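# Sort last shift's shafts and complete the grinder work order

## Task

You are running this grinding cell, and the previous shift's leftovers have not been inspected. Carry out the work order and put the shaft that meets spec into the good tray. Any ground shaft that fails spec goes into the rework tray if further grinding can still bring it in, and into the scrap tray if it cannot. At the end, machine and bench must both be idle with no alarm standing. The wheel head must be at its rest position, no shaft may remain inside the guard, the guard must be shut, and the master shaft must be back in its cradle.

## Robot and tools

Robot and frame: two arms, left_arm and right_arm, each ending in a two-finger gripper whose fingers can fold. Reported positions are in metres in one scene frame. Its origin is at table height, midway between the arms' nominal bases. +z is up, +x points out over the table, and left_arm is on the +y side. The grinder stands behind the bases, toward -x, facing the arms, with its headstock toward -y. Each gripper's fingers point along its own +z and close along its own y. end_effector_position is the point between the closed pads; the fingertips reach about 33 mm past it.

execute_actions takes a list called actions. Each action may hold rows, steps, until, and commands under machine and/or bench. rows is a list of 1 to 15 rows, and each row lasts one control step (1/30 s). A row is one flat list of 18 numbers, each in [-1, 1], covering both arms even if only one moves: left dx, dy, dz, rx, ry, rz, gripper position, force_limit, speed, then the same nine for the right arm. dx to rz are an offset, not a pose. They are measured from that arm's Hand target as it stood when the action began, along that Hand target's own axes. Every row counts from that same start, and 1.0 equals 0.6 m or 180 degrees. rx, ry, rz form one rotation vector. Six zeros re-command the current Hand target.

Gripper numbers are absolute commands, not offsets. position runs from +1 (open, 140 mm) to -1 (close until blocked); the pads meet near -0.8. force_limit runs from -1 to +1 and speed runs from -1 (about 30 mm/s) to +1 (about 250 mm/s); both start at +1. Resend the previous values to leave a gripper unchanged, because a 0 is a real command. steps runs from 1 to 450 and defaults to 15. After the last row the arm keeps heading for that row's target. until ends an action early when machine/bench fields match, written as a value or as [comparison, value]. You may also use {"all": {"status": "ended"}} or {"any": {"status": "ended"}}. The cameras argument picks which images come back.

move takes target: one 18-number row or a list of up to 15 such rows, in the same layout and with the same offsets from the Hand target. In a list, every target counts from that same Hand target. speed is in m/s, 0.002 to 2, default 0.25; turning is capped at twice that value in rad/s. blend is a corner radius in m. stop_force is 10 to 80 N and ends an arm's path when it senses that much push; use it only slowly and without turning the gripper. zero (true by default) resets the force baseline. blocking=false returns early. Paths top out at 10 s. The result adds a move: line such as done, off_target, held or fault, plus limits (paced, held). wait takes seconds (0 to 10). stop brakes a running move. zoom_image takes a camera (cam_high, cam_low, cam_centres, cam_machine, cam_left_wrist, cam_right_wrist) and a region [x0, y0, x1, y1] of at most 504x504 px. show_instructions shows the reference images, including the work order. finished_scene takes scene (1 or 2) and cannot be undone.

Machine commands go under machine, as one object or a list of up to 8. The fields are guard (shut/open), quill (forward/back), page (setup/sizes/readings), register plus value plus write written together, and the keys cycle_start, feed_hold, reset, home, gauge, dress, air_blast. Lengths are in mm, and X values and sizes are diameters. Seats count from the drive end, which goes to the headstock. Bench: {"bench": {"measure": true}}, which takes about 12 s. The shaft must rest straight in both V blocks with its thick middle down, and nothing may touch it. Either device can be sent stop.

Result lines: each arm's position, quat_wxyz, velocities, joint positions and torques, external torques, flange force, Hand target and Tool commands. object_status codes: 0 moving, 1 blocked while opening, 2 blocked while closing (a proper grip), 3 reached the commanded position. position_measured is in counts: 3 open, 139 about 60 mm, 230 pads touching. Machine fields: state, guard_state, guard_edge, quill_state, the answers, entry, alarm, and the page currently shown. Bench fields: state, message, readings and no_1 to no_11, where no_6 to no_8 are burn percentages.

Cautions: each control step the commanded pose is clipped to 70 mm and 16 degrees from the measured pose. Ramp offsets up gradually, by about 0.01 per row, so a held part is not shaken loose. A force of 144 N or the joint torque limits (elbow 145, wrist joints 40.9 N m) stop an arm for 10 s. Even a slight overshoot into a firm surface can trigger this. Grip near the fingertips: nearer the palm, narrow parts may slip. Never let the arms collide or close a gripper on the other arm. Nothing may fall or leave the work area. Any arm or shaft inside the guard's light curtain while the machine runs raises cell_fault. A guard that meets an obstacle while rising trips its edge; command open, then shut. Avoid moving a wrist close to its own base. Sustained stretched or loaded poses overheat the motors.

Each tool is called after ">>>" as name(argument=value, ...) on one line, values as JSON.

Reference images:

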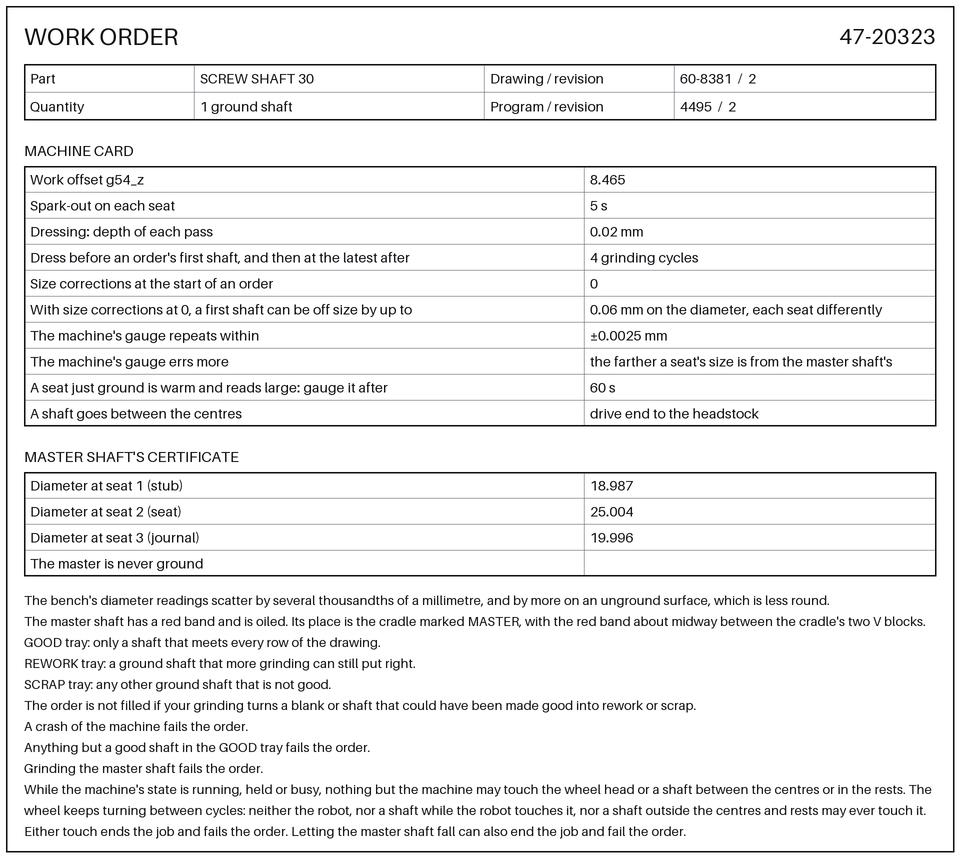

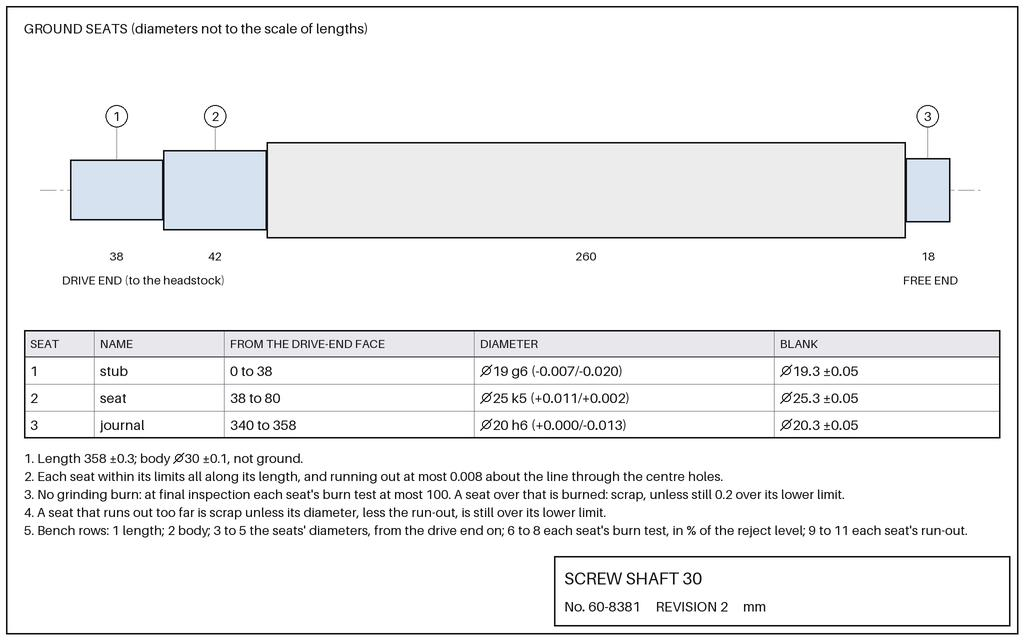

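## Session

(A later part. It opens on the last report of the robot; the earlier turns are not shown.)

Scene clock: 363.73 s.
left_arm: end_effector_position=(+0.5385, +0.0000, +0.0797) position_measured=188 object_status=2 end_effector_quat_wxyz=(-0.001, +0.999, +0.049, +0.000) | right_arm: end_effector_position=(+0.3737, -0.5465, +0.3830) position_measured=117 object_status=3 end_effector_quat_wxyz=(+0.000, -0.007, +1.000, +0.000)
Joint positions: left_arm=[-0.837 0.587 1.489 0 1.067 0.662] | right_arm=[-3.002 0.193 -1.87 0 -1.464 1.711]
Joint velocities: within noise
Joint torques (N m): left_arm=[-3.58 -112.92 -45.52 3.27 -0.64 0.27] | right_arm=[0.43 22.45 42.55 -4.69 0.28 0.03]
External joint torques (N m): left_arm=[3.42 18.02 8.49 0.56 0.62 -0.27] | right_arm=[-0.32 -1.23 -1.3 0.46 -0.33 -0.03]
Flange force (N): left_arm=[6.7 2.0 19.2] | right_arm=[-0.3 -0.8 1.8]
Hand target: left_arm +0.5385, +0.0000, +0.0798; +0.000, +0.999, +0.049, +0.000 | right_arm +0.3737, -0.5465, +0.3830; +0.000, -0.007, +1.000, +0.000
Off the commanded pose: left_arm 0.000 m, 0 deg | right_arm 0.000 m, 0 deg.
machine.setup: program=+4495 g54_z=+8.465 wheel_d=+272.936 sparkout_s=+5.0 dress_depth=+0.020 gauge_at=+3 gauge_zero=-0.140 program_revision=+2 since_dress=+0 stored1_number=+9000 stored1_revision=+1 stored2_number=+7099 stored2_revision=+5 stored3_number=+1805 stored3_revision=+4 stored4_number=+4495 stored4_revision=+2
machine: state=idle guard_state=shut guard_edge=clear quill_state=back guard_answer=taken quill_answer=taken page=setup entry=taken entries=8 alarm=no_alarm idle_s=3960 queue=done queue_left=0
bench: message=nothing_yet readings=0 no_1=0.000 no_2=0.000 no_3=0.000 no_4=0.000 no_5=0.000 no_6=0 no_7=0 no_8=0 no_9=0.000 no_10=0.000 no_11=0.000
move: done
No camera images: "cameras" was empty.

>>> move(target=[0,0,0.0007,0,0,0,-1,0.5,-1,0,0,0,0,0,0,0.1,0.28,-1], speed=0.01, cameras=[])

>>> execute_actions(actions=[{"rows":[[0,0,0,0,0,0,0.1,0.28,-1,0,0,0,0,0,0,0.1,0.28,-1]],"steps":75}], cameras=["cam_left_wrist"])

>>> move(target=[0,0,-0.3,0,0,0,0.1,0.28,-1,0,0,0,0,0,0,0.1,0.28,-1], speed=0.1, cameras=["cam_left_wrist","cam_low"])

>>> execute_actions(actions=[{"bench":{"measure":true},"steps":450,"until":{"bench":{"readings":[">",0]}}}], cameras=[])

Scene clock: 376.63 s.
left_arm: end_effector_position=(+0.5385, +0.0000, +0.0794) position_measured=188 object_status=2 end_effector_quat_wxyz=(+0.000, +0.999, +0.049, +0.000) | right_arm: end_effector_position=(+0.3737, -0.5465, +0.3830) position_measured=117 object_status=3 end_effector_quat_wxyz=(+0.000, -0.007, +1.000, +0.000)
Joint positions: left_arm=[-0.837 0.587 1.489 0 1.067 0.662] | right_arm=[-3.002 0.193 -1.87 0 -1.464 1.711]
Joint velocities: within noise
Joint torques (N m): left_arm=[-4.23 -111.17 -44.42 3.02 -0.61 0.3] | right_arm=[0.58 22.39 42.7 -4.69 0.28 0.02]
External joint torques (N m): left_arm=[4.45 15.38 7.05 0.85 0.57 -0.3] | right_arm=[-0.67 -0.48 -1.3 0.44 -0.34 -0.01]
Flange force (N): left_arm=[7.4 1.0 16.2] | right_arm=[0.8 -1.6 1.6]
Hand target: left_arm +0.5385, +0.0000, +0.0794; +0.000, +0.999, +0.049, +0.000 | right_arm +0.3737, -0.5465, +0.3830; +0.000, -0.007, +1.000, +0.000
Off the commanded pose: left_arm 0.000 m, 0 deg | right_arm 0.000 m, 0 deg.
machine.setup: program=+4495 g54_z=+8.465 wheel_d=+272.936 sparkout_s=+5.0 dress_depth=+0.020 gauge_at=+3 gauge_zero=-0.140 program_revision=+2 since_dress=+0 stored1_number=+9000 stored1_revision=+1 stored2_number=+7099 stored2_revision=+5 stored3_number=+1805 stored3_revision=+4 stored4_number=+4495 stored4_revision=+2
machine: state=idle guard_state=shut guard_edge=clear quill_state=back guard_answer=taken quill_answer=taken page=setup entry=taken entries=8 alarm=no_alarm idle_s=3973 queue=done queue_left=0
bench: message=nothing_yet readings=0 no_1=0.000 no_2=0.000 no_3=0.000 no_4=0.000 no_5=0.000 no_6=0 no_7=0 no_8=0 no_9=0.000 no_10=0.000 no_11=0.000
move: done
No camera images: "cameras" was empty.

Scene clock: 379.33 s.
left_arm: end_effector_position=(+0.5385, +0.0000, +0.0794) position_measured=117 object_status=3 end_effector_quat_wxyz=(+0.000, +0.999, +0.049, +0.000) | right_arm: end_effector_position=(+0.3737, -0.5465, +0.3830) position_measured=117 object_status=3 end_effector_quat_wxyz=(+0.000, -0.007, +1.000, +0.000)
Joint positions: left_arm=[-0.837 0.587 1.489 0 1.067 0.662] | right_arm=[-3.002 0.193 -1.87 0 -1.464 1.711]
Joint velocities: within noise
Joint torques (N m): left_arm=[-2.69 -99.46 -36.64 3.65 -0.02 0.46] | right_arm=[0.75 22.64 42.58 -4.66 0.28 0.03]
External joint torques (N m): left_arm=[3.2 3.94 -0.55 0.22 -0.01 -0.46] | right_arm=[-0.79 -0.83 -1.2 0.42 -0.34 -0.03]
Flange force (N): left_arm=[7.1 3.2 2.7] | right_arm=[0.1 -1.9 1.5]
Hand target: left_arm +0.5385, +0.0000, +0.0794; +0.000, +0.999, +0.049, +0.000 | right_arm +0.3737, -0.5465, +0.3830; +0.000, -0.007, +1.000, +0.000
Off the commanded pose: left_arm 0.000 m, 0 deg | right_arm 0.000 m, 0 deg.
machine.setup: program=+4495 g54_z=+8.465 wheel_d=+272.936 sparkout_s=+5.0 dress_depth=+0.020 gauge_at=+3 gauge_zero=-0.140 program_revision=+2 since_dress=+0 stored1_number=+9000 stored1_revision=+1 stored2_number=+7099 stored2_revision=+5 stored3_number=+1805 stored3_revision=+4 stored4_number=+4495 stored4_revision=+2
machine: state=idle guard_state=shut guard_edge=clear quill_state=back guard_answer=taken quill_answer=taken page=setup entry=taken entries=8 alarm=no_alarm idle_s=3976 queue=done queue_left=0
bench: message=nothing_yet readings=0 no_1=0.000 no_2=0.000 no_3=0.000 no_4=0.000 no_5=0.000 no_6=0 no_7=0 no_8=0 no_9=0.000 no_10=0.000 no_11=0.000
camera_calibration:
cam_left_wrist: T_world_to_cam=[[0.118429, -0.992959, 0.00271851, -0.0543997], [-0.938796, -0.111076, 0.326075, 0.482881], [-0.323477, -0.0411688, -0.94534, 0.391836], [0, 0, 0, 1]] pos_world=[0.586519, 0.0157512, 0.213111]
Images, in order (width x height): cam_left_wrist 672x504.

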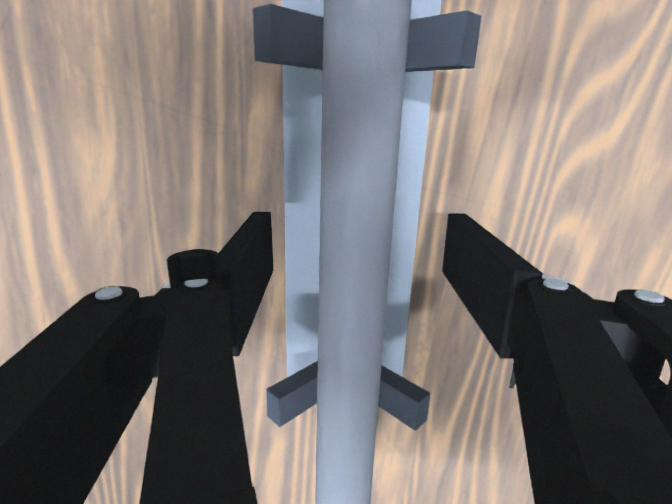

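Scene clock: 381.53 s.
left_arm: end_effector_position=(+0.5386, -0.0002, +0.2593) position_measured=117 object_status=3 end_effector_quat_wxyz=(+0.000, +0.999, +0.049, +0.000) | right_arm: end_effector_position=(+0.3737, -0.5465, +0.3830) position_measured=117 object_status=3 end_effector_quat_wxyz=(+0.000, -0.007, +1.000, +0.000)
Joint positions: left_arm=[-0.837 0.482 1.312 0 1.349 0.662] | right_arm=[-3.002 0.193 -1.87 0 -1.464 1.711]
Joint velocities: within noise
Joint torques (N m): left_arm=[-2.86 -93.67 -40.79 4.1 -0.07 0.39] | right_arm=[0.74 22.28 42.6 -4.69 0.3 0.02]
External joint torques (N m): left_arm=[3.13 3.08 -0.79 0.2 0.04 -0.39] | right_arm=[-0.71 -0.34 -1.17 0.44 -0.36 -0.02]
Flange force (N): left_arm=[7.1 3.3 0.0] | right_arm=[0.9 -1.7 1.3]
Hand target: left_arm +0.5387, -0.0002, +0.2594; +0.000, +0.999, +0.049, +0.000 | right_arm +0.3737, -0.5465, +0.3830; +0.000, -0.007, +1.000, +0.000
Off the commanded pose: left_arm 0.000 m, 0 deg | right_arm 0.000 m, 0 deg.
machine.setup: program=+4495 g54_z=+8.465 wheel_d=+272.936 sparkout_s=+5.0 dress_depth=+0.020 gauge_at=+3 gauge_zero=-0.140 program_revision=+2 since_dress=+0 stored1_number=+9000 stored1_revision=+1 stored2_number=+7099 stored2_revision=+5 stored3_number=+1805 stored3_revision=+4 stored4_number=+4495 stored4_revision=+2
machine: state=idle guard_state=shut guard_edge=clear quill_state=back guard_answer=taken quill_answer=taken page=setup entry=taken entries=8 alarm=no_alarm idle_s=3978 queue=done queue_left=0
bench: message=nothing_yet readings=0 no_1=0.000 no_2=0.000 no_3=0.000 no_4=0.000 no_5=0.000 no_6=0 no_7=0 no_8=0 no_9=0.000 no_10=0.000 no_11=0.000
move: done
camera_calibration:
cam_left_wrist: T_world_to_cam=[[0.118426, -0.992959, 0.00270735, -0.055093], [-0.938765, -0.111073, 0.326163, 0.424239], [-0.323566, -0.0411676, -0.94531, 0.561968], [0, 0, 0, 1]] pos_world=[0.586619, 0.0155512, 0.393011]
Images, in order (width x height): cam_low 672x504, cam_left_wrist 672x504.

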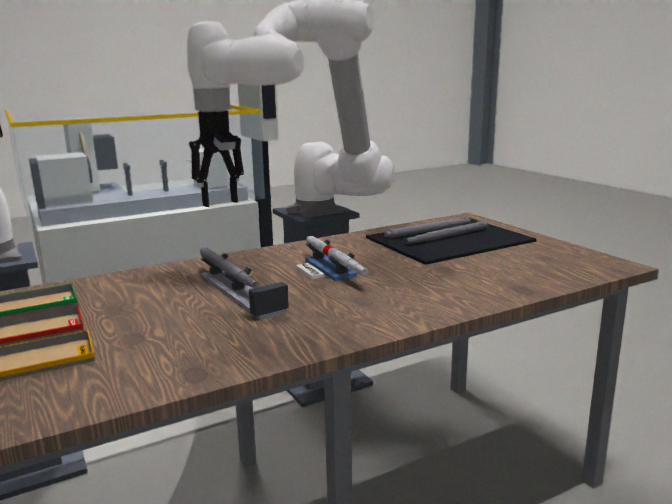

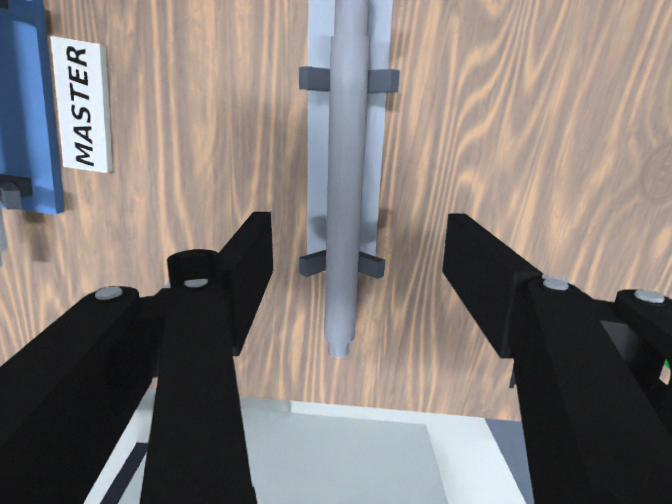

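Scene clock: 393.73 s.
left_arm: end_effector_position=(+0.5387, -0.0002, +0.2594) position_measured=117 object_status=3 end_effector_quat_wxyz=(+0.000, +0.999, +0.049, +0.000) | right_arm: end_effector_position=(+0.3737, -0.5465, +0.3830) position_measured=117 object_status=3 end_effector_quat_wxyz=(+0.000, -0.007, +1.000, +0.000)
Joint positions: left_arm=[-0.837 0.482 1.312 0 1.349 0.662] | right_arm=[-3.002 0.193 -1.87 0 -1.464 1.711]
Joint velocities: within noise
Joint torques (N m): left_arm=[-3.03 -93.85 -40.74 4.13 -0.06 0.4] | right_arm=[0.56 22.56 42.7 -4.71 0.27 0.06]
External joint torques (N m): left_arm=[2.89 3.79 -0.69 0.16 0.03 -0.4] | right_arm=[-0.61 -0.82 -1.3 0.46 -0.32 -0.06]
Flange force (N): left_arm=[7.5 4.2 0.5] | right_arm=[0.2 -1.5 1.7]
Hand target: left_arm +0.5387, -0.0002, +0.2594; +0.000, +0.999, +0.049, +0.000 | right_arm +0.3737, -0.5465, +0.3830; +0.000, -0.007, +1.000, +0.000
Tool commands: left_gripper/position=+0.1 left_gripper/force_limit=+0.28 left_gripper/speed=-1.0 right_gripper/position=+0.1 right_gripper/force_limit=+0.28 right_gripper/speed=-1.0
Off the commanded pose: left_arm 0.000 m, 0 deg | right_arm 0.000 m, 0 deg.
machine.setup: program=+4495 g54_z=+8.465 wheel_d=+272.936 sparkout_s=+5.0 dress_depth=+0.020 gauge_at=+3 gauge_zero=-0.140 program_revision=+2 since_dress=+0 stored1_number=+9000 stored1_revision=+1 stored2_number=+7099 stored2_revision=+5 stored3_number=+1805 stored3_revision=+4 stored4_number=+4495 stored4_revision=+2
machine: state=idle guard_state=shut guard_edge=clear quill_state=back guard_answer=taken quill_answer=taken page=setup entry=taken entries=8 alarm=no_alarm idle_s=3990 queue=done queue_left=0
bench: message=measure_taken readings=1 no_1=357.998 no_2=29.954 no_3=19.301 no_4=25.269 no_5=20.289 no_6=44 no_7=49 no_8=47 no_9=0.002 no_10=0.002 no_11=0.002
No camera images: "cameras" was empty.

>>> execute_actions(actions=[{"bench":{"measure":true},"steps":450,"until":{"bench":{"readings":[">",1]}}}], cameras=[])

>>> execute_actions(actions=[{"bench":{"measure":true},"steps":450,"until":{"bench":{"readings":[">",2]}}}], cameras=[])

>>> execute_actions(actions=[{"bench":{"measure":true},"steps":450,"until":{"bench":{"readings":[">",3]}}}], cameras=[])

>>> execute_actions(actions=[{"bench":{"measure":true},"steps":450,"until":{"bench":{"readings":[">",4]}}}], cameras=[])

>>> execute_actions(actions=[{"bench":{"measure":true},"steps":450,"until":{"bench":{"readings":[">",5]}}}], cameras=[])

>>> execute_actions(actions=[{"bench":{"measure":true},"steps":450,"until":{"bench":{"readings":[">",6]}}}], cameras=[])

Scene clock: 421.47 s.
left_arm: end_effector_position=(+0.5387, -0.0002, +0.2594) position_measured=117 object_status=3 end_effector_quat_wxyz=(+0.000, +0.999, +0.049, +0.000) | right_arm: end_effector_position=(+0.3737, -0.5465, +0.3830) position_measured=117 object_status=3 end_effector_quat_wxyz=(+0.000, -0.007, +1.000, +0.000)
Joint positions: left_arm=[-0.837 0.482 1.312 0 1.349 0.662] | right_arm=[-3.002 0.193 -1.87 0 -1.464 1.711]
Joint velocities: within noise
Joint torques (N m): left_arm=[-2.93 -93.54 -40.56 4.05 -0.11 0.41] | right_arm=[0.52 22.22 42.64 -4.65 0.28 0]
External joint torques (N m): left_arm=[2.89 3.12 -1.2 0.26 0.07 -0.41] | right_arm=[-0.55 -0.07 -1.17 0.39 -0.34 0]
Flange force (N): left_arm=[7.6 4.4 -0.5] | right_arm=[1.4 -1.3 1.3]
Hand target: left_arm +0.5387, -0.0002, +0.2594; +0.000, +0.999, +0.049, +0.000 | right_arm +0.3737, -0.5465, +0.3830; +0.000, -0.007, +1.000, +0.000
Tool commands: left_gripper/position=+0.1 left_gripper/force_limit=+0.28 left_gripper/speed=-1.0 right_gripper/position=+0.1 right_gripper/force_limit=+0.28 right_gripper/speed=-1.0
Off the commanded pose: left_arm 0.000 m, 0 deg | right_arm 0.000 m, 0 deg.
machine.setup: program=+4495 g54_z=+8.465 wheel_d=+272.936 sparkout_s=+5.0 dress_depth=+0.020 gauge_at=+3 gauge_zero=-0.140 program_revision=+2 since_dress=+0 stored1_number=+9000 stored1_revision=+1 stored2_number=+7099 stored2_revision=+5 stored3_number=+1805 stored3_revision=+4 stored4_number=+4495 stored4_revision=+2
machine: state=idle guard_state=shut guard_edge=clear quill_state=back guard_answer=taken quill_answer=taken page=setup entry=taken entries=8 alarm=no_alarm idle_s=4017 queue=done queue_left=0
bench: message=measure_taken readings=2 no_1=357.999 no_2=29.965 no_3=19.303 no_4=25.281 no_5=20.288 no_6=45 no_7=42 no_8=46 no_9=0.001 no_10=0.005 no_11=0.004
No camera images: "cameras" was empty.

Scene clock: 433.67 s.
left_arm: end_effector_position=(+0.5387, -0.0002, +0.2594) position_measured=117 object_status=3 end_effector_quat_wxyz=(+0.000, +0.999, +0.049, +0.000) | right_arm: end_effector_position=(+0.3737, -0.5465, +0.3830) position_measured=117 object_status=3 end_effector_quat_wxyz=(+0.000, -0.007, +1.000, +0.000)
Joint positions: left_arm=[-0.837 0.482 1.312 0 1.349 0.662] | right_arm=[-3.002 0.193 -1.87 0 -1.464 1.711]
Joint velocities: within noise
Joint torques (N m): left_arm=[-2.99 -93.64 -40.74 4.07 -0.03 0.44] | right_arm=[0.31 22.38 42.63 -4.7 0.27 0.03]
External joint torques (N m): left_arm=[3.07 2.75 -0.96 0.24 0.01 -0.44] | right_arm=[-0.29 -0.73 -1.22 0.45 -0.32 -0.03]
Flange force (N): left_arm=[6.9 3.3 -0.2] | right_arm=[0.4 -0.8 1.6]
Hand target: left_arm +0.5387, -0.0002, +0.2594; +0.000, +0.999, +0.049, +0.000 | right_arm +0.3737, -0.5465, +0.3830; +0.000, -0.007, +1.000, +0.000
Tool commands: left_gripper/position=+0.1 left_gripper/force_limit=+0.28 left_gripper/speed=-1.0 right_gripper/position=+0.1 right_gripper/force_limit=+0.28 right_gripper/speed=-1.0
Off the commanded pose: left_arm 0.000 m, 0 deg | right_arm 0.000 m, 0 deg.
machine.setup: program=+4495 g54_z=+8.465 wheel_d=+272.936 sparkout_s=+5.0 dress_depth=+0.020 gauge_at=+3 gauge_zero=-0.140 program_revision=+2 since_dress=+0 stored1_number=+9000 stored1_revision=+1 stored2_number=+7099 stored2_revision=+5 stored3_number=+1805 stored3_revision=+4 stored4_number=+4495 stored4_revision=+2
machine: state=idle guard_state=shut guard_edge=clear quill_state=back guard_answer=taken quill_answer=taken page=setup entry=taken entries=8 alarm=no_alarm idle_s=4029 queue=done queue_left=0
bench: message=measure_taken readings=3 no_1=357.996 no_2=29.951 no_3=19.305 no_4=25.280 no_5=20.287 no_6=46 no_7=42 no_8=46 no_9=0.005 no_10=0.003 no_11=0.005
No camera images: "cameras" was empty.

Scene clock: 445.87 s.
left_arm: end_effector_position=(+0.5387, -0.0002, +0.2594) position_measured=117 object_status=3 end_effector_quat_wxyz=(+0.000, +0.999, +0.049, +0.000) | right_arm: end_effector_position=(+0.3737, -0.5465, +0.3830) position_measured=117 object_status=3 end_effector_quat_wxyz=(+0.000, -0.007, +1.000, +0.000)
Joint positions: left_arm=[-0.837 0.482 1.312 0 1.349 0.662] | right_arm=[-3.002 0.193 -1.87 0 -1.464 1.711]
Joint velocities: within noise
Joint torques (N m): left_arm=[-2.86 -93.55 -40.69 4.13 -0.12 0.45] | right_arm=[0.45 22.64 42.64 -4.72 0.27 0.02]
External joint torques (N m): left_arm=[3.26 3.03 -0.85 0.18 0.09 -0.45] | right_arm=[-0.49 -1.02 -1.3 0.47 -0.32 -0.02]
Flange force (N): left_arm=[7.3 3.4 -0.1] | right_arm=[0.0 -1.2 1.8]
Hand target: left_arm +0.5387, -0.0002, +0.2594; +0.000, +0.999, +0.049, +0.000 | right_arm +0.3737, -0.5465, +0.3830; +0.000, -0.007, +1.000, +0.000
Tool commands: left_gripper/position=+0.1 left_gripper/force_limit=+0.28 left_gripper/speed=-1.0 right_gripper/position=+0.1 right_gripper/force_limit=+0.28 right_gripper/speed=-1.0
Off the commanded pose: left_arm 0.000 m, 0 deg | right_arm 0.000 m, 0 deg.
machine.setup: program=+4495 g54_z=+8.465 wheel_d=+272.936 sparkout_s=+5.0 dress_depth=+0.020 gauge_at=+3 gauge_zero=-0.140 program_revision=+2 since_dress=+0 stored1_number=+9000 stored1_revision=+1 stored2_number=+7099 stored2_revision=+5 stored3_number=+1805 stored3_revision=+4 stored4_number=+4495 stored4_revision=+2
machine: state=idle guard_state=shut guard_edge=clear quill_state=back guard_answer=taken quill_answer=taken page=setup entry=taken entries=8 alarm=no_alarm idle_s=4041 queue=done queue_left=0
bench: message=measure_taken readings=4 no_1=358.003 no_2=29.969 no_3=19.304 no_4=25.279 no_5=20.295 no_6=47 no_7=45 no_8=45 no_9=0.002 no_10=0.005 no_11=0.003
No camera images: "cameras" was empty.

Scene clock: 458.07 s.
left_arm: end_effector_position=(+0.5387, -0.0002, +0.2594) position_measured=117 object_status=3 end_effector_quat_wxyz=(+0.000, +0.999, +0.049, +0.000) | right_arm: end_effector_position=(+0.3737, -0.5465, +0.3830) position_measured=117 object_status=3 end_effector_quat_wxyz=(+0.000, -0.007, +1.000, +0.000)
Joint positions: left_arm=[-0.837 0.482 1.312 0 1.349 0.662] | right_arm=[-3.002 0.193 -1.87 0 -1.464 1.711]
Joint velocities: within noise
Joint torques (N m): left_arm=[-2.86 -93.48 -40.83 4.13 -0.04 0.4] | right_arm=[0.38 22.59 42.57 -4.7 0.3 0.04]
External joint torques (N m): left_arm=[2.61 3.55 -0.54 0.14 0.01 -0.4] | right_arm=[-0.41 -0.93 -1.22 0.46 -0.35 -0.04]
Flange force (N): left_arm=[6.7 3.8 0.6] | right_arm=[0.0 -1.0 1.5]
Hand target: left_arm +0.5387, -0.0002, +0.2594; +0.000, +0.999, +0.049, +0.000 | right_arm +0.3737, -0.5465, +0.3830; +0.000, -0.007, +1.000, +0.000
Tool commands: left_gripper/position=+0.1 left_gripper/force_limit=+0.28 left_gripper/speed=-1.0 right_gripper/position=+0.1 right_gripper/force_limit=+0.28 right_gripper/speed=-1.0
Off the commanded pose: left_arm 0.000 m, 0 deg | right_arm 0.000 m, 0 deg.
machine.setup: program=+4495 g54_z=+8.465 wheel_d=+272.936 sparkout_s=+5.0 dress_depth=+0.020 gauge_at=+3 gauge_zero=-0.140 program_revision=+2 since_dress=+0 stored1_number=+9000 stored1_revision=+1 stored2_number=+7099 stored2_revision=+5 stored3_number=+1805 stored3_revision=+4 stored4_number=+4495 stored4_revision=+2
machine: state=idle guard_state=shut guard_edge=clear quill_state=back guard_answer=taken quill_answer=taken page=setup entry=taken entries=8 alarm=no_alarm idle_s=4053 queue=done queue_left=0
bench: message=measure_taken readings=5 no_1=358.005 no_2=29.968 no_3=19.304 no_4=25.276 no_5=20.290 no_6=46 no_7=47 no_8=45 no_9=0.000 no_10=0.004 no_11=0.003
No camera images: "cameras" was empty.

Scene clock: 470.27 s.
left_arm: end_effector_position=(+0.5387, -0.0002, +0.2594) position_measured=117 object_status=3 end_effector_quat_wxyz=(+0.000, +0.999, +0.049, +0.000) | right_arm: end_effector_position=(+0.3737, -0.5465, +0.3830) position_measured=117 object_status=3 end_effector_quat_wxyz=(+0.000, -0.007, +1.000, +0.000)
Joint positions: left_arm=[-0.837 0.482 1.312 0 1.349 0.662] | right_arm=[-3.002 0.193 -1.87 0 -1.464 1.711]
Joint velocities: within noise
Joint torques (N m): left_arm=[-3.17 -93.7 -40.83 4.06 -0.04 0.45] | right_arm=[0.57 22.45 42.6 -4.67 0.29 0]
External joint torques (N m): left_arm=[3.22 3.6 -0.58 0.23 0.01 -0.45] | right_arm=[-0.62 -0.44 -1.13 0.42 -0.35 0]
Flange force (N): left_arm=[7.3 3.5 0.6] | right_arm=[0.7 -1.5 1.3]
Hand target: left_arm +0.5387, -0.0002, +0.2594; +0.000, +0.999, +0.049, +0.000 | right_arm +0.3737, -0.5465, +0.3830; +0.000, -0.007, +1.000, +0.000
Tool commands: left_gripper/position=+0.1 left_gripper/force_limit=+0.28 left_gripper/speed=-1.0 right_gripper/position=+0.1 right_gripper/force_limit=+0.28 right_gripper/speed=-1.0
Off the commanded pose: left_arm 0.000 m, 0 deg | right_arm 0.000 m, 0 deg.
machine.setup: program=+4495 g54_z=+8.465 wheel_d=+272.936 sparkout_s=+5.0 dress_depth=+0.020 gauge_at=+3 gauge_zero=-0.140 program_revision=+2 since_dress=+0 stored1_number=+9000 stored1_revision=+1 stored2_number=+7099 stored2_revision=+5 stored3_number=+1805 stored3_revision=+4 stored4_number=+4495 stored4_revision=+2
machine: state=idle guard_state=shut guard_edge=clear quill_state=back guard_answer=taken quill_answer=taken page=setup entry=taken entries=8 alarm=no_alarm idle_s=4066 queue=done queue_left=0
bench: message=measure_taken readings=6 no_1=358.003 no_2=29.963 no_3=19.307 no_4=25.275 no_5=20.287 no_6=43 no_7=44 no_8=43 no_9=0.003 no_10=0.003 no_11=0.004
No camera images: "cameras" was empty.

Scene clock: 482.47 s.
left_arm: end_effector_position=(+0.5387, -0.0002, +0.2594) position_measured=117 object_status=3 end_effector_quat_wxyz=(+0.000, +0.999, +0.049, +0.000) | right_arm: end_effector_position=(+0.3737, -0.5465, +0.3830) position_measured=117 object_status=3 end_effector_quat_wxyz=(+0.000, -0.007, +1.000, +0.000)
Joint positions: left_arm=[-0.837 0.482 1.312 0 1.349 0.662] | right_arm=[-3.002 0.193 -1.87 0 -1.464 1.711]
Joint velocities: within noise
Joint torques (N m): left_arm=[-3.04 -93.57 -40.73 4.12 -0.07 0.39] | right_arm=[0.48 22.33 42.74 -4.73 0.27 0.07]
External joint torques (N m): left_arm=[2.98 3.47 -0.77 0.18 0.04 -0.39] | right_arm=[-0.46 -0.94 -1.47 0.5 -0.32 -0.07]
Flange force (N): left_arm=[7.4 3.9 0.2] | right_arm=[0.3 -1.2 2.0]
Hand target: left_arm +0.5387, -0.0002, +0.2594; +0.000, +0.999, +0.049, +0.000 | right_arm +0.3737, -0.5465, +0.3830; +0.000, -0.007, +1.000, +0.000
Tool commands: left_gripper/position=+0.1 left_gripper/force_limit=+0.28 left_gripper/speed=-1.0 right_gripper/position=+0.1 right_gripper/force_limit=+0.28 right_gripper/speed=-1.0
Off the commanded pose: left_arm 0.000 m, 0 deg | right_arm 0.000 m, 0 deg.
machine.setup: program=+4495 g54_z=+8.465 wheel_d=+272.936 sparkout_s=+5.0 dress_depth=+0.020 gauge_at=+3 gauge_zero=-0.140 program_revision=+2 since_dress=+0 stored1_number=+9000 stored1_revision=+1 stored2_number=+7099 stored2_revision=+5 stored3_number=+1805 stored3_revision=+4 stored4_number=+4495 stored4_revision=+2
machine: state=idle guard_state=shut guard_edge=clear quill_state=back guard_answer=taken quill_answer=taken page=setup entry=taken entries=8 alarm=no_alarm idle_s=4078 queue=done queue_left=0
bench: message=measure_taken readings=7 no_1=357.998 no_2=29.958 no_3=19.301 no_4=25.277 no_5=20.291 no_6=46 no_7=46 no_8=45 no_9=0.002 no_10=0.004 no_11=0.004
No camera images: "cameras" was empty.

>>> move(target=[[0,0,0.28,0,0,0,0.1,0.28,-1,0,0,0,0,0,0,0.1,0.28,-1],[0,0,0.3,0,0,0,0.1,0.28,-1,0,0,0,0,0,0,0.1,0.28,-1]], speed=[0.12,0.02], cameras=[])

>>> execute_actions(actions=[{"rows":[[0,0,0,0,0,0,-1,0.5,-1,0,0,0,0,0,0,0.1,0.28,-1]],"steps":120}], cameras=[])

>>> move(target=[0,0,-0.02,0,0,0,-1,0.5,-1,0,0,0,0,0,0,0.1,0.28,-1], speed=0.015, cameras=["cam_left_wrist"])

Scene clock: 497.33 s.
left_arm: end_effector_position=(+0.5385, +0.0000, +0.0794) position_measured=117 object_status=3 end_effector_quat_wxyz=(+0.000, +0.999, +0.049, +0.000) | right_arm: end_effector_position=(+0.3737, -0.5465, +0.3830) position_measured=117 object_status=3 end_effector_quat_wxyz=(+0.000, -0.007, +1.000, +0.000)
Joint positions: left_arm=[-0.837 0.587 1.489 0 1.067 0.662] | right_arm=[-3.002 0.193 -1.87 0 -1.464 1.711]
Joint velocities: within noise
Joint torques (N m): left_arm=[-2.8 -98.87 -36.33 3.67 -0.09 0.42] | right_arm=[0.53 22.23 42.72 -4.72 0.25 0.05]
External joint torques (N m): left_arm=[2.98 3.21 -0.95 0.2 0.07 -0.42] | right_arm=[-0.42 -1.03 -1.5 0.49 -0.3 -0.05]
Flange force (N): left_arm=[6.9 3.4 1.7] | right_arm=[0.2 -1.1 2.1]
Hand target: left_arm +0.5385, +0.0000, +0.0794; +0.000, +0.999, +0.049, +0.000 | right_arm +0.3737, -0.5465, +0.3830; +0.000, -0.007, +1.000, +0.000
Off the commanded pose: left_arm 0.000 m, 0 deg | right_arm 0.000 m, 0 deg.
machine.setup: program=+4495 g54_z=+8.465 wheel_d=+272.936 sparkout_s=+5.0 dress_depth=+0.020 gauge_at=+3 gauge_zero=-0.140 program_revision=+2 since_dress=+0 stored1_number=+9000 stored1_revision=+1 stored2_number=+7099 stored2_revision=+5 stored3_number=+1805 stored3_revision=+4 stored4_number=+4495 stored4_revision=+2
machine: state=idle guard_state=shut guard_edge=clear quill_state=back guard_answer=taken quill_answer=taken page=setup entry=taken entries=8 alarm=no_alarm idle_s=4092 queue=done queue_left=0
bench: message=measure_taken readings=7 no_1=357.998 no_2=29.958 no_3=19.301 no_4=25.277 no_5=20.291 no_6=46 no_7=46 no_8=45 no_9=0.002 no_10=0.004 no_11=0.004
move: done
No camera images: "cameras" was empty.

Scene clock: 501.53 s.
left_arm: end_effector_position=(+0.5385, +0.0000, +0.0794) position_measured=188 object_status=2 end_effector_quat_wxyz=(+0.000, +0.999, +0.049, +0.000) | right_arm: end_effector_position=(+0.3737, -0.5465, +0.3830) position_measured=117 object_status=3 end_effector_quat_wxyz=(+0.000, -0.007, +1.000, +0.000)
Joint positions: left_arm=[-0.837 0.587 1.489 0 1.067 0.662] | right_arm=[-3.002 0.193 -1.87 0 -1.464 1.711]
Joint velocities: within noise
Joint torques (N m): left_arm=[-30.02 -90.08 -57.67 -7.16 -16.56 -0.4] | right_arm=[0.57 22.61 42.73 -4.68 0.28 -0.02]
External joint torques (N m): left_arm=[30.57 -5.29 20.45 11.02 16.53 0.4] | right_arm=[-0.55 -1.04 -1.37 0.44 -0.33 0.02]
Flange force (N): left_arm=[3.2 -53.7 -14.3] | right_arm=[0.0 -1.2 1.9]
Hand target: left_arm +0.5385, +0.0000, +0.0794; +0.000, +0.999, +0.049, +0.000 | right_arm +0.3737, -0.5465, +0.3830; +0.000, -0.007, +1.000, +0.000
Off the commanded pose: left_arm 0.000 m, 0 deg | right_arm 0.000 m, 0 deg.
machine.setup: program=+4495 g54_z=+8.465 wheel_d=+272.936 sparkout_s=+5.0 dress_depth=+0.020 gauge_at=+3 gauge_zero=-0.140 program_revision=+2 since_dress=+0 stored1_number=+9000 stored1_revision=+1 stored2_number=+7099 stored2_revision=+5 stored3_number=+1805 stored3_revision=+4 stored4_number=+4495 stored4_revision=+2
machine: state=idle guard_state=shut guard_edge=clear quill_state=back guard_answer=taken quill_answer=taken page=setup entry=taken entries=8 alarm=no_alarm idle_s=4097 queue=done queue_left=0
bench: message=measure_taken readings=7 no_1=357.998 no_2=29.958 no_3=19.301 no_4=25.277 no_5=20.291 no_6=46 no_7=46 no_8=45 no_9=0.002 no_10=0.004 no_11=0.004
No camera images: "cameras" was empty.

Scene clock: 502.60 s.
left_arm: end_effector_position=(+0.5385, +0.0000, +0.0913) position_measured=188 object_status=2 end_effector_quat_wxyz=(+0.000, +0.999, +0.049, +0.000) | right_arm: end_effector_position=(+0.3737, -0.5465, +0.3830) position_measured=117 object_status=3 end_effector_quat_wxyz=(+0.000, -0.007, +1.000, +0.000)
Joint positions: left_arm=[-0.837 0.578 1.481 0 1.085 0.662] | right_arm=[-3.002 0.193 -1.87 0 -1.464 1.711]
Joint velocities: within noise
Joint torques (N m): left_arm=[-2.64 -113.04 -45.38 3.64 -0.02 0.43] | right_arm=[0.4 22.7 42.67 -4.66 0.31 0.04]
External joint torques (N m): left_arm=[2.43 17.7 7.66 0.25 -0.01 -0.43] | right_arm=[-0.46 -0.94 -1.31 0.41 -0.36 -0.04]
Flange force (N): left_arm=[6.3 3.8 19.1] | right_arm=[0.1 -1.2 1.7]
Hand target: left_arm +0.5385, +0.0000, +0.0914; +0.000, +0.999, +0.049, +0.000 | right_arm +0.3737, -0.5465, +0.3830; +0.000, -0.007, +1.000, +0.000
Off the commanded pose: left_arm 0.000 m, 0 deg | right_arm 0.000 m, 0 deg.
machine.setup: program=+4495 g54_z=+8.465 wheel_d=+272.936 sparkout_s=+5.0 dress_depth=+0.020 gauge_at=+3 gauge_zero=-0.140 program_revision=+2 since_dress=+0 stored1_number=+9000 stored1_revision=+1 stored2_number=+7099 stored2_revision=+5 stored3_number=+1805 stored3_revision=+4 stored4_number=+4495 stored4_revision=+2
machine: state=idle guard_state=shut guard_edge=clear quill_state=back guard_answer=taken quill_answer=taken page=setup entry=taken entries=8 alarm=no_alarm idle_s=4098 queue=done queue_left=0
bench: message=measure_taken readings=7 no_1=357.998 no_2=29.958 no_3=19.301 no_4=25.277 no_5=20.291 no_6=46 no_7=46 no_8=45 no_9=0.002 no_10=0.004 no_11=0.004
move: done
camera_calibration:
cam_left_wrist: T_world_to_cam=[[0.118429, -0.992959, 0.00271851, -0.0544324], [-0.938796, -0.111076, 0.326075, 0.478968], [-0.323477, -0.0411688, -0.94534, 0.40318], [0, 0, 0, 1]] pos_world=[0.586519, 0.0157512, 0.225111]
Images, in order (width x height): cam_left_wrist 672x504.

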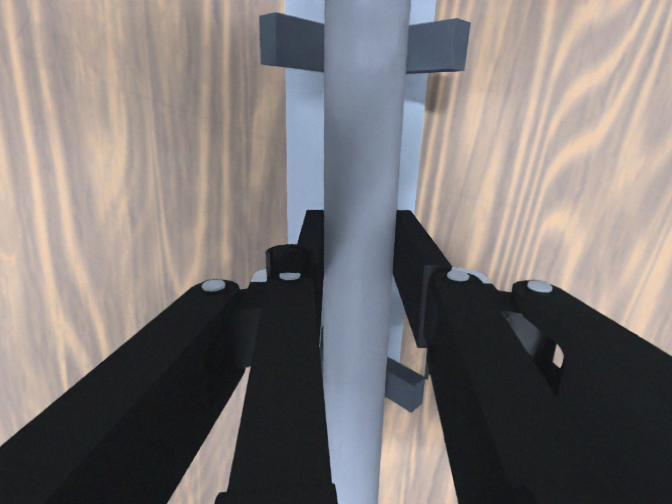

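>>> move(target=[0,0,-0.681,0,0,0.031,-1,0.5,-1,0,0,0,0,0,0,0.1,0.28,-1], speed=0.12, cameras=[])

>>> execute_actions(actions=[{"machine":{"guard":"open"},"steps":100}], cameras=["cam_machine","cam_high"])

Scene clock: 516.10 s.
left_arm: end_effector_position=(+0.5389, -0.0004, +0.4999) position_measured=188 object_status=2 end_effector_quat_wxyz=(+0.000, +1.000, +0.000, +0.000) | right_arm: end_effector_position=(+0.3737, -0.5465, +0.3830) position_measured=117 object_status=3 end_effector_quat_wxyz=(+0.000, -0.007, +1.000, +0.000)
Joint positions: left_arm=[-0.837 0.48 0.882 0 1.781 0.759] | right_arm=[-3.002 0.193 -1.87 0 -1.464 1.711]
Joint velocities: within noise
Joint torques (N m): left_arm=[-2.75 -108.51 -50.16 4.02 0 0.44] | right_arm=[0.76 22.63 42.72 -4.73 0.26 0.03]
External joint torques (N m): left_arm=[2.73 19.26 8.87 0.24 -0.04 -0.44] | right_arm=[-0.69 -1.18 -1.44 0.5 -0.32 -0.03]
Flange force (N): left_arm=[10.4 6.3 13.8] | right_arm=[-0.2 -1.6 2.0]
Hand target: left_arm +0.5389, -0.0004, +0.5000; +0.000, +1.000, +0.000, +0.000 | right_arm +0.3737, -0.5465, +0.3830; +0.000, -0.007, +1.000, +0.000
Off the commanded pose: left_arm 0.000 m, 0 deg | right_arm 0.000 m, 0 deg.
machine.setup: program=+4495 g54_z=+8.465 wheel_d=+272.936 sparkout_s=+5.0 dress_depth=+0.020 gauge_at=+3 gauge_zero=-0.140 program_revision=+2 since_dress=+0 stored1_number=+9000 stored1_revision=+1 stored2_number=+7099 stored2_revision=+5 stored3_number=+1805 stored3_revision=+4 stored4_number=+4495 stored4_revision=+2
machine: state=idle guard_state=shut guard_edge=clear quill_state=back guard_answer=taken quill_answer=taken page=setup entry=taken entries=8 alarm=no_alarm idle_s=4111 queue=done queue_left=0
bench: message=measure_taken readings=7 no_1=357.998 no_2=29.958 no_3=19.301 no_4=25.277 no_5=20.291 no_6=46 no_7=46 no_8=45 no_9=0.002 no_10=0.004 no_11=0.004
move: done
No camera images: "cameras" was empty.

Scene clock: 519.63 s.
left_arm: end_effector_position=(+0.5389, -0.0004, +0.5000) position_measured=188 object_status=2 end_effector_quat_wxyz=(+0.000, +1.000, +0.000, +0.000) | right_arm: end_effector_position=(+0.3737, -0.5465, +0.3830) position_measured=117 object_status=3 end_effector_quat_wxyz=(+0.000, -0.007, +1.000, +0.000)
Joint positions: left_arm=[-0.837 0.48 0.882 0 1.781 0.759] | right_arm=[-3.002 0.193 -1.87 0 -1.464 1.711]
Joint velocities: within noise
Joint torques (N m): left_arm=[-2.6 -108.47 -50.39 4.07 0 0.46] | right_arm=[0.53 22.61 42.77 -4.69 0.29 0.04]
External joint torques (N m): left_arm=[2.64 19.04 8.98 0.21 -0.04 -0.46] | right_arm=[-0.52 -1.04 -1.46 0.45 -0.34 -0.04]
Flange force (N): left_arm=[9.8 5.8 14.2] | right_arm=[0.1 -1.3 2.0]
Hand target: left_arm +0.5389, -0.0004, +0.5000; +0.000, +1.000, +0.000, +0.000 | right_arm +0.3737, -0.5465, +0.3830; +0.000, -0.007, +1.000, +0.000
Tool commands: left_gripper/position=-1.0 left_gripper/force_limit=+0.5 left_gripper/speed=-1.0 right_gripper/position=+0.1 right_gripper/force_limit=+0.28 right_gripper/speed=-1.0
Off the commanded pose: left_arm 0.000 m, 0 deg | right_arm 0.000 m, 0 deg.
machine.setup: program=+4495 g54_z=+8.465 wheel_d=+272.936 sparkout_s=+5.0 dress_depth=+0.020 gauge_at=+3 gauge_zero=-0.140 program_revision=+2 since_dress=+0 stored1_number=+9000 stored1_revision=+1 stored2_number=+7099 stored2_revision=+5 stored3_number=+1805 stored3_revision=+4 stored4_number=+4495 stored4_revision=+2
machine: state=idle guard_state=open guard_edge=clear quill_state=back guard_answer=taken quill_answer=taken page=setup entry=taken entries=8 alarm=no_alarm idle_s=4114 queue=done queue_left=0
bench: message=measure_taken readings=7 no_1=357.998 no_2=29.958 no_3=19.301 no_4=25.277 no_5=20.291 no_6=46 no_7=46 no_8=45 no_9=0.002 no_10=0.004 no_11=0.004
Images, in order (width x height): cam_high 672x504, cam_machine 672x504.

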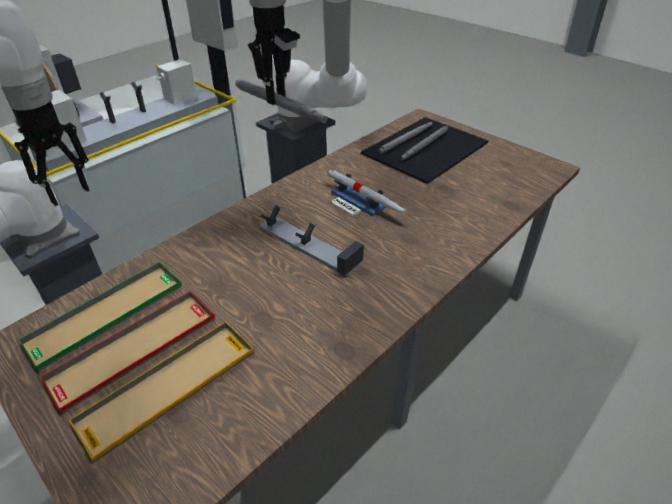

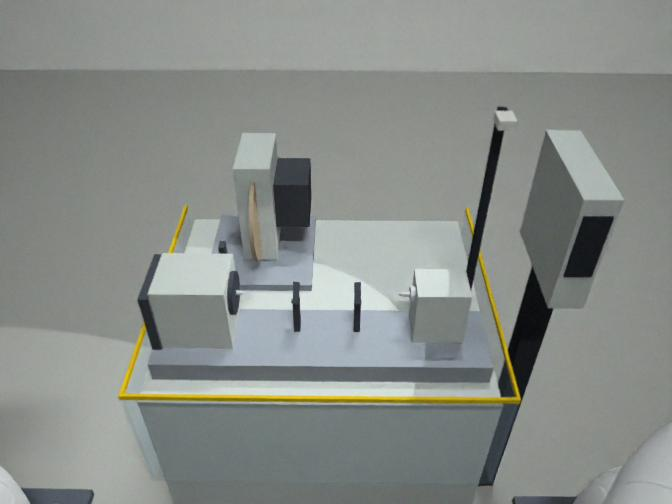

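>>> move(target=[[-0.398,0.016,0,0,0,0.1,-1,0.5,-1,0,0,0,0,0,0,0.1,0.28,-1],[-0.98,0.028,-0.033,0,0,0.5,-1,0.5,-1,0,0,0,0,0,0,0.1,0.28,-1]], speed=0.15, blend=0.04, cameras=[])

Scene clock: 534.93 s.
left_arm: end_effector_position=(-0.0491, -0.0172, +0.5203) position_measured=188 object_status=2 end_effector_quat_wxyz=(+0.000, +0.707, -0.707, -0.001) | right_arm: end_effector_position=(+0.3737, -0.5465, +0.3830) position_measured=117 object_status=3 end_effector_quat_wxyz=(+0.000, -0.007, +1.000, +0.000)
Joint positions: left_arm=[-1.637 0.067 1.382 -0.001 1.693 1.53] | right_arm=[-3.002 0.193 -1.87 0 -1.464 1.711]
Joint velocities: within noise
Joint torques (N m): left_arm=[-2.76 -61.9 -51.2 4.16 0 0.35] | right_arm=[0.53 22.66 42.74 -4.7 0.27 0.01]
External joint torques (N m): left_arm=[2.81 12.11 8.8 0.18 -0.05 -0.35] | right_arm=[-0.52 -1.05 -1.43 0.46 -0.32 -0.01]
Flange force (N): left_arm=[4.5 -4.2 15.4] | right_arm=[0.1 -1.2 2.0]
Hand target: left_arm -0.0491, -0.0172, +0.5203; +0.000, +0.707, -0.707, -0.001 | right_arm +0.3737, -0.5465, +0.3830; +0.000, -0.007, +1.000, +0.000
Off the commanded pose: left_arm 0.000 m, 0 deg | right_arm 0.000 m, 0 deg.
machine.setup: program=+4495 g54_z=+8.465 wheel_d=+272.936 sparkout_s=+5.0 dress_depth=+0.020 gauge_at=+3 gauge_zero=-0.140 program_revision=+2 since_dress=+0 stored1_number=+9000 stored1_revision=+1 stored2_number=+7099 stored2_revision=+5 stored3_number=+1805 stored3_revision=+4 stored4_number=+4495 stored4_revision=+2
machine: state=idle guard_state=open guard_edge=clear quill_state=back guard_answer=taken quill_answer=taken page=setup entry=taken entries=8 alarm=no_alarm idle_s=4130 queue=done queue_left=0
bench: message=measure_taken readings=7 no_1=357.998 no_2=29.958 no_3=19.301 no_4=25.277 no_5=20.291 no_6=46 no_7=46 no_8=45 no_9=0.002 no_10=0.004 no_11=0.004
move: done
No camera images: "cameras" was empty.

>>> move(target=[-0.0753,0.975,0,0,0,0,-1,0.5,-1,0,0,0,0,0,0,0.1,0.28,-1], speed=0.15, cameras=[])

>>> move(target=[0,0,0.5,0,0,0,-1,0.5,-1,0,0,0,0,0,0,0.1,0.28,-1], speed=0.12, cameras=["cam_machine","cam_centres","cam_left_wrist"])

Scene clock: 548.33 s.
left_arm: end_effector_position=(-0.6341, +0.0279, +0.5209) position_measured=188 object_status=2 end_effector_quat_wxyz=(+0.000, +0.707, -0.707, -0.001) | right_arm: end_effector_position=(+0.3737, -0.5465, +0.3830) position_measured=117 object_status=3 end_effector_quat_wxyz=(+0.000, -0.007, +1.000, +0.000)
Joint positions: left_arm=[-2.445 0.415 0.94 -0.001 1.786 0.722] | right_arm=[-3.002 0.193 -1.87 0 -1.464 1.711]
Joint velocities: within noise
Joint torques (N m): left_arm=[-2.74 -100.88 -50.09 4.06 0.06 0.47] | right_arm=[0.4 22.27 42.58 -4.71 0.27 0.04]
External joint torques (N m): left_arm=[2.94 17.69 8.78 0.22 -0.11 -0.47] | right_arm=[-0.38 -0.93 -1.33 0.47 -0.32 -0.04]
Flange force (N): left_arm=[8.9 4.8 14.2] | right_arm=[0.2 -1.0 1.8]
Hand target: left_arm -0.6341, +0.0279, +0.5208; +0.000, +0.707, -0.707, -0.001 | right_arm +0.3737, -0.5465, +0.3830; +0.000, -0.007, +1.000, +0.000
Off the commanded pose: left_arm 0.000 m, 0 deg | right_arm 0.000 m, 0 deg.
machine.setup: program=+4495 g54_z=+8.465 wheel_d=+272.936 sparkout_s=+5.0 dress_depth=+0.020 gauge_at=+3 gauge_zero=-0.140 program_revision=+2 since_dress=+0 stored1_number=+9000 stored1_revision=+1 stored2_number=+7099 stored2_revision=+5 stored3_number=+1805 stored3_revision=+4 stored4_number=+4495 stored4_revision=+2
machine: state=idle guard_state=open guard_edge=clear quill_state=back guard_answer=taken quill_answer=taken page=setup entry=taken entries=8 alarm=no_alarm idle_s=4143 queue=done queue_left=0
bench: message=measure_taken readings=7 no_1=357.998 no_2=29.958 no_3=19.301 no_4=25.277 no_5=20.291 no_6=46 no_7=46 no_8=45 no_9=0.002 no_10=0.004 no_11=0.004
move: done
No camera images: "cameras" was empty.

Scene clock: 551.27 s.
left_arm: end_effector_position=(-0.6344, +0.0282, +0.2209) position_measured=188 object_status=2 end_effector_quat_wxyz=(+0.000, +0.707, -0.707, -0.001) | right_arm: end_effector_position=(+0.3737, -0.5465, +0.3830) position_measured=117 object_status=3 end_effector_quat_wxyz=(+0.000, -0.007, +1.000, +0.000)
Joint positions: left_arm=[-2.446 0.441 1.446 -0.001 1.255 0.722] | right_arm=[-3.002 0.193 -1.87 0 -1.464 1.711]
Joint velocities: within noise
Joint torques (N m): left_arm=[-3.11 -102.56 -48.97 3.94 -0.16 0.43] | right_arm=[0.4 22.46 42.57 -4.71 0.28 0.04]
External joint torques (N m): left_arm=[3.3 17.4 8.52 0.25 0.12 -0.43] | right_arm=[-0.38 -0.85 -1.2 0.46 -0.33 -0.04]
Flange force (N): left_arm=[7.7 2.8 18.2] | right_arm=[0.1 -1.0 1.5]
Hand target: left_arm -0.6344, +0.0282, +0.2208; +0.000, +0.707, -0.707, -0.001 | right_arm +0.3737, -0.5465, +0.3830; +0.000, -0.007, +1.000, +0.000
Off the commanded pose: left_arm 0.000 m, 0 deg | right_arm 0.000 m, 0 deg.
machine.setup: program=+4495 g54_z=+8.465 wheel_d=+272.936 sparkout_s=+5.0 dress_depth=+0.020 gauge_at=+3 gauge_zero=-0.140 program_revision=+2 since_dress=+0 stored1_number=+9000 stored1_revision=+1 stored2_number=+7099 stored2_revision=+5 stored3_number=+1805 stored3_revision=+4 stored4_number=+4495 stored4_revision=+2
machine: state=idle guard_state=open guard_edge=clear quill_state=back guard_answer=taken quill_answer=taken page=setup entry=taken entries=8 alarm=no_alarm idle_s=4146 queue=done queue_left=0
bench: message=measure_taken readings=7 no_1=357.998 no_2=29.958 no_3=19.301 no_4=25.277 no_5=20.291 no_6=46 no_7=46 no_8=45 no_9=0.002 no_10=0.004 no_11=0.004
move: done
camera_calibration:
cam_left_wrist: T_world_to_cam=[[-0.999761, -0.0213828, 0.00464836, -0.625147], [-0.0186961, 0.94508, 0.326305, -0.107336], [-0.0113704, 0.32614, -0.945253, 0.335021], [0, 0, 0, 1]] pos_world=[-0.623194, -0.0211899, 0.35461]
Images, in order (width x height): cam_centres 672x504, cam_machine 672x504, cam_left_wrist 672x504.

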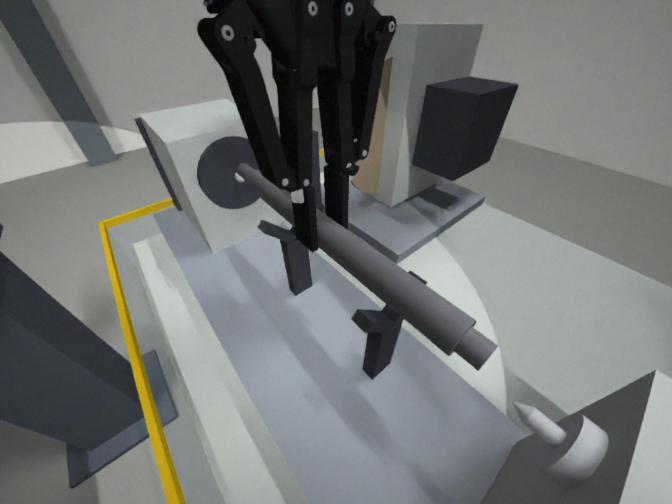

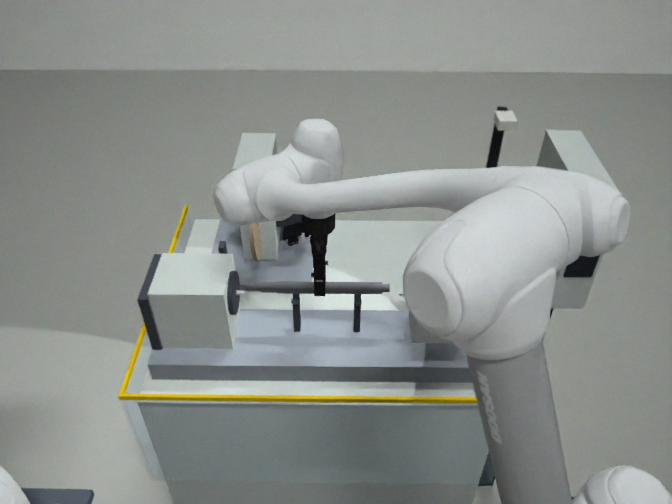

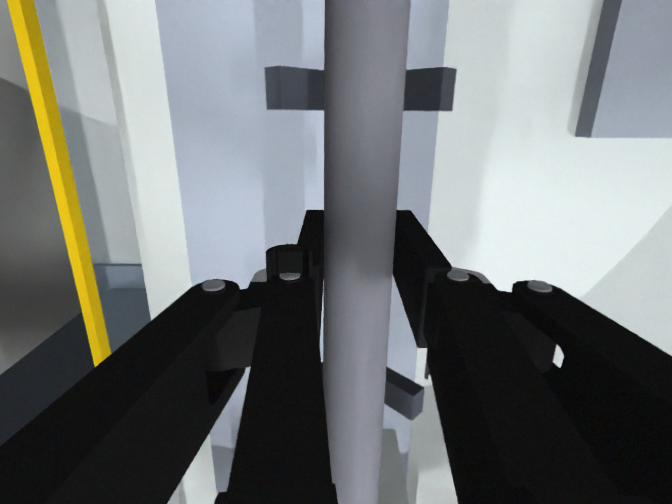

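>>> move(target=[0,0,0.05,0,0,0,-1,0.5,-1,0,0,0,0,0,0,0.1,0.28,-1], speed=0.015, stop_force=10, cameras=["cam_left_wrist","cam_centres"])

Scene clock: 562.17 s.
left_arm: end_effector_position=(-0.6344, +0.0282, +0.2008) position_measured=188 object_status=2 end_effector_quat_wxyz=(+0.000, +0.707, -0.707, -0.001) | right_arm: end_effector_position=(+0.3737, -0.5465, +0.3830) position_measured=117 object_status=3 end_effector_quat_wxyz=(+0.000, -0.007, +1.000, +0.000)
Joint positions: left_arm=[-2.446 0.451 1.468 -0.001 1.222 0.722] | right_arm=[-3.002 0.193 -1.87 0 -1.464 1.711]
Joint velocities: within noise
Joint torques (N m): left_arm=[-6.79 -75.98 -37.19 2.56 -3.91 0.67] | right_arm=[0.72 22.47 42.62 -4.7 0.27 0.03]
External joint torques (N m): left_arm=[7.28 -10.31 -2.98 1.61 3.87 -0.67] | right_arm=[-0.77 -0.47 -1.16 0.44 -0.33 -0.03]
Flange force (N): left_arm=[2.2 -9.7 -15.1] | right_arm=[0.6 -1.9 1.4]
Hand target: left_arm -0.6344, +0.0282, +0.2008; +0.000, +0.707, -0.707, -0.001 (not the last commanded pose) | right_arm +0.3737, -0.5465, +0.3830; +0.000, -0.007, +1.000, +0.000
Off the commanded pose: left_arm 0.010 m, 0 deg | right_arm 0.000 m, 0 deg.
machine.setup: program=+4495 g54_z=+8.465 wheel_d=+272.936 sparkout_s=+5.0 dress_depth=+0.020 gauge_at=+3 gauge_zero=-0.140 program_revision=+2 since_dress=+0 stored1_number=+9000 stored1_revision=+1 stored2_number=+7099 stored2_revision=+5 stored3_number=+1805 stored3_revision=+4 stored4_number=+4495 stored4_revision=+2
machine: state=idle guard_state=open guard_edge=clear quill_state=back guard_answer=taken quill_answer=taken page=setup entry=taken entries=8 alarm=no_alarm idle_s=4157 queue=done queue_left=0
bench: message=measure_taken readings=7 no_1=357.998 no_2=29.958 no_3=19.301 no_4=25.277 no_5=20.291 no_6=46 no_7=46 no_8=45 no_9=0.002 no_10=0.004 no_11=0.004
move: contact (left_arm)
camera_calibration:
cam_left_wrist: T_world_to_cam=[[-0.999761, -0.0213818, 0.00465071, -0.624954], [-0.0186955, 0.945111, 0.326216, -0.100744], [-0.0113705, 0.32605, -0.945284, 0.316031], [0, 0, 0, 1]] pos_world=[-0.623094, -0.0211899, 0.33451]
Images, in order (width x height): cam_centres 672x504, cam_left_wrist 672x504.

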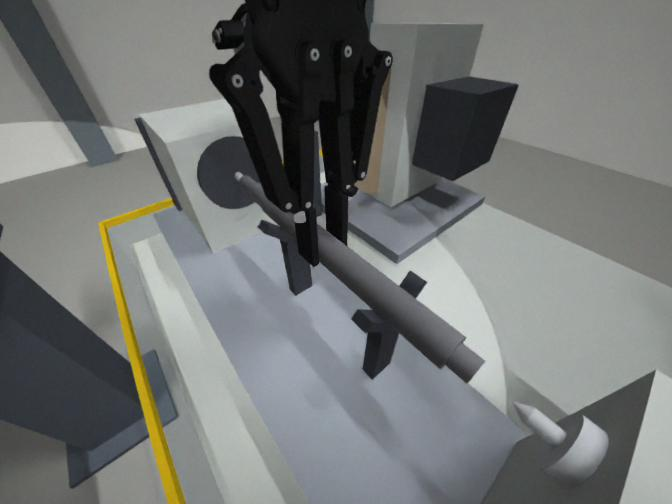

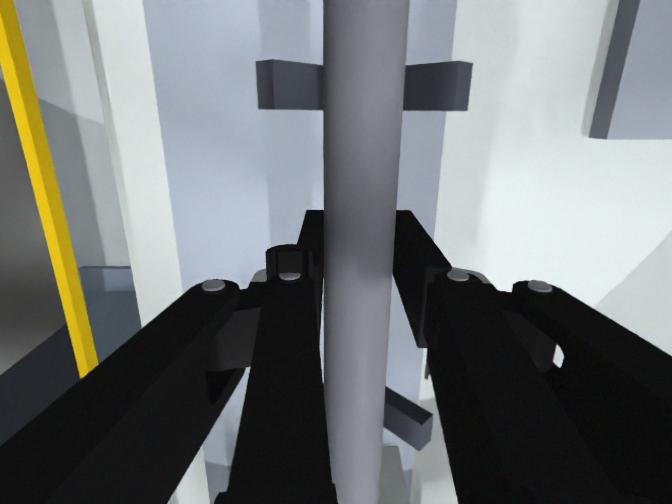

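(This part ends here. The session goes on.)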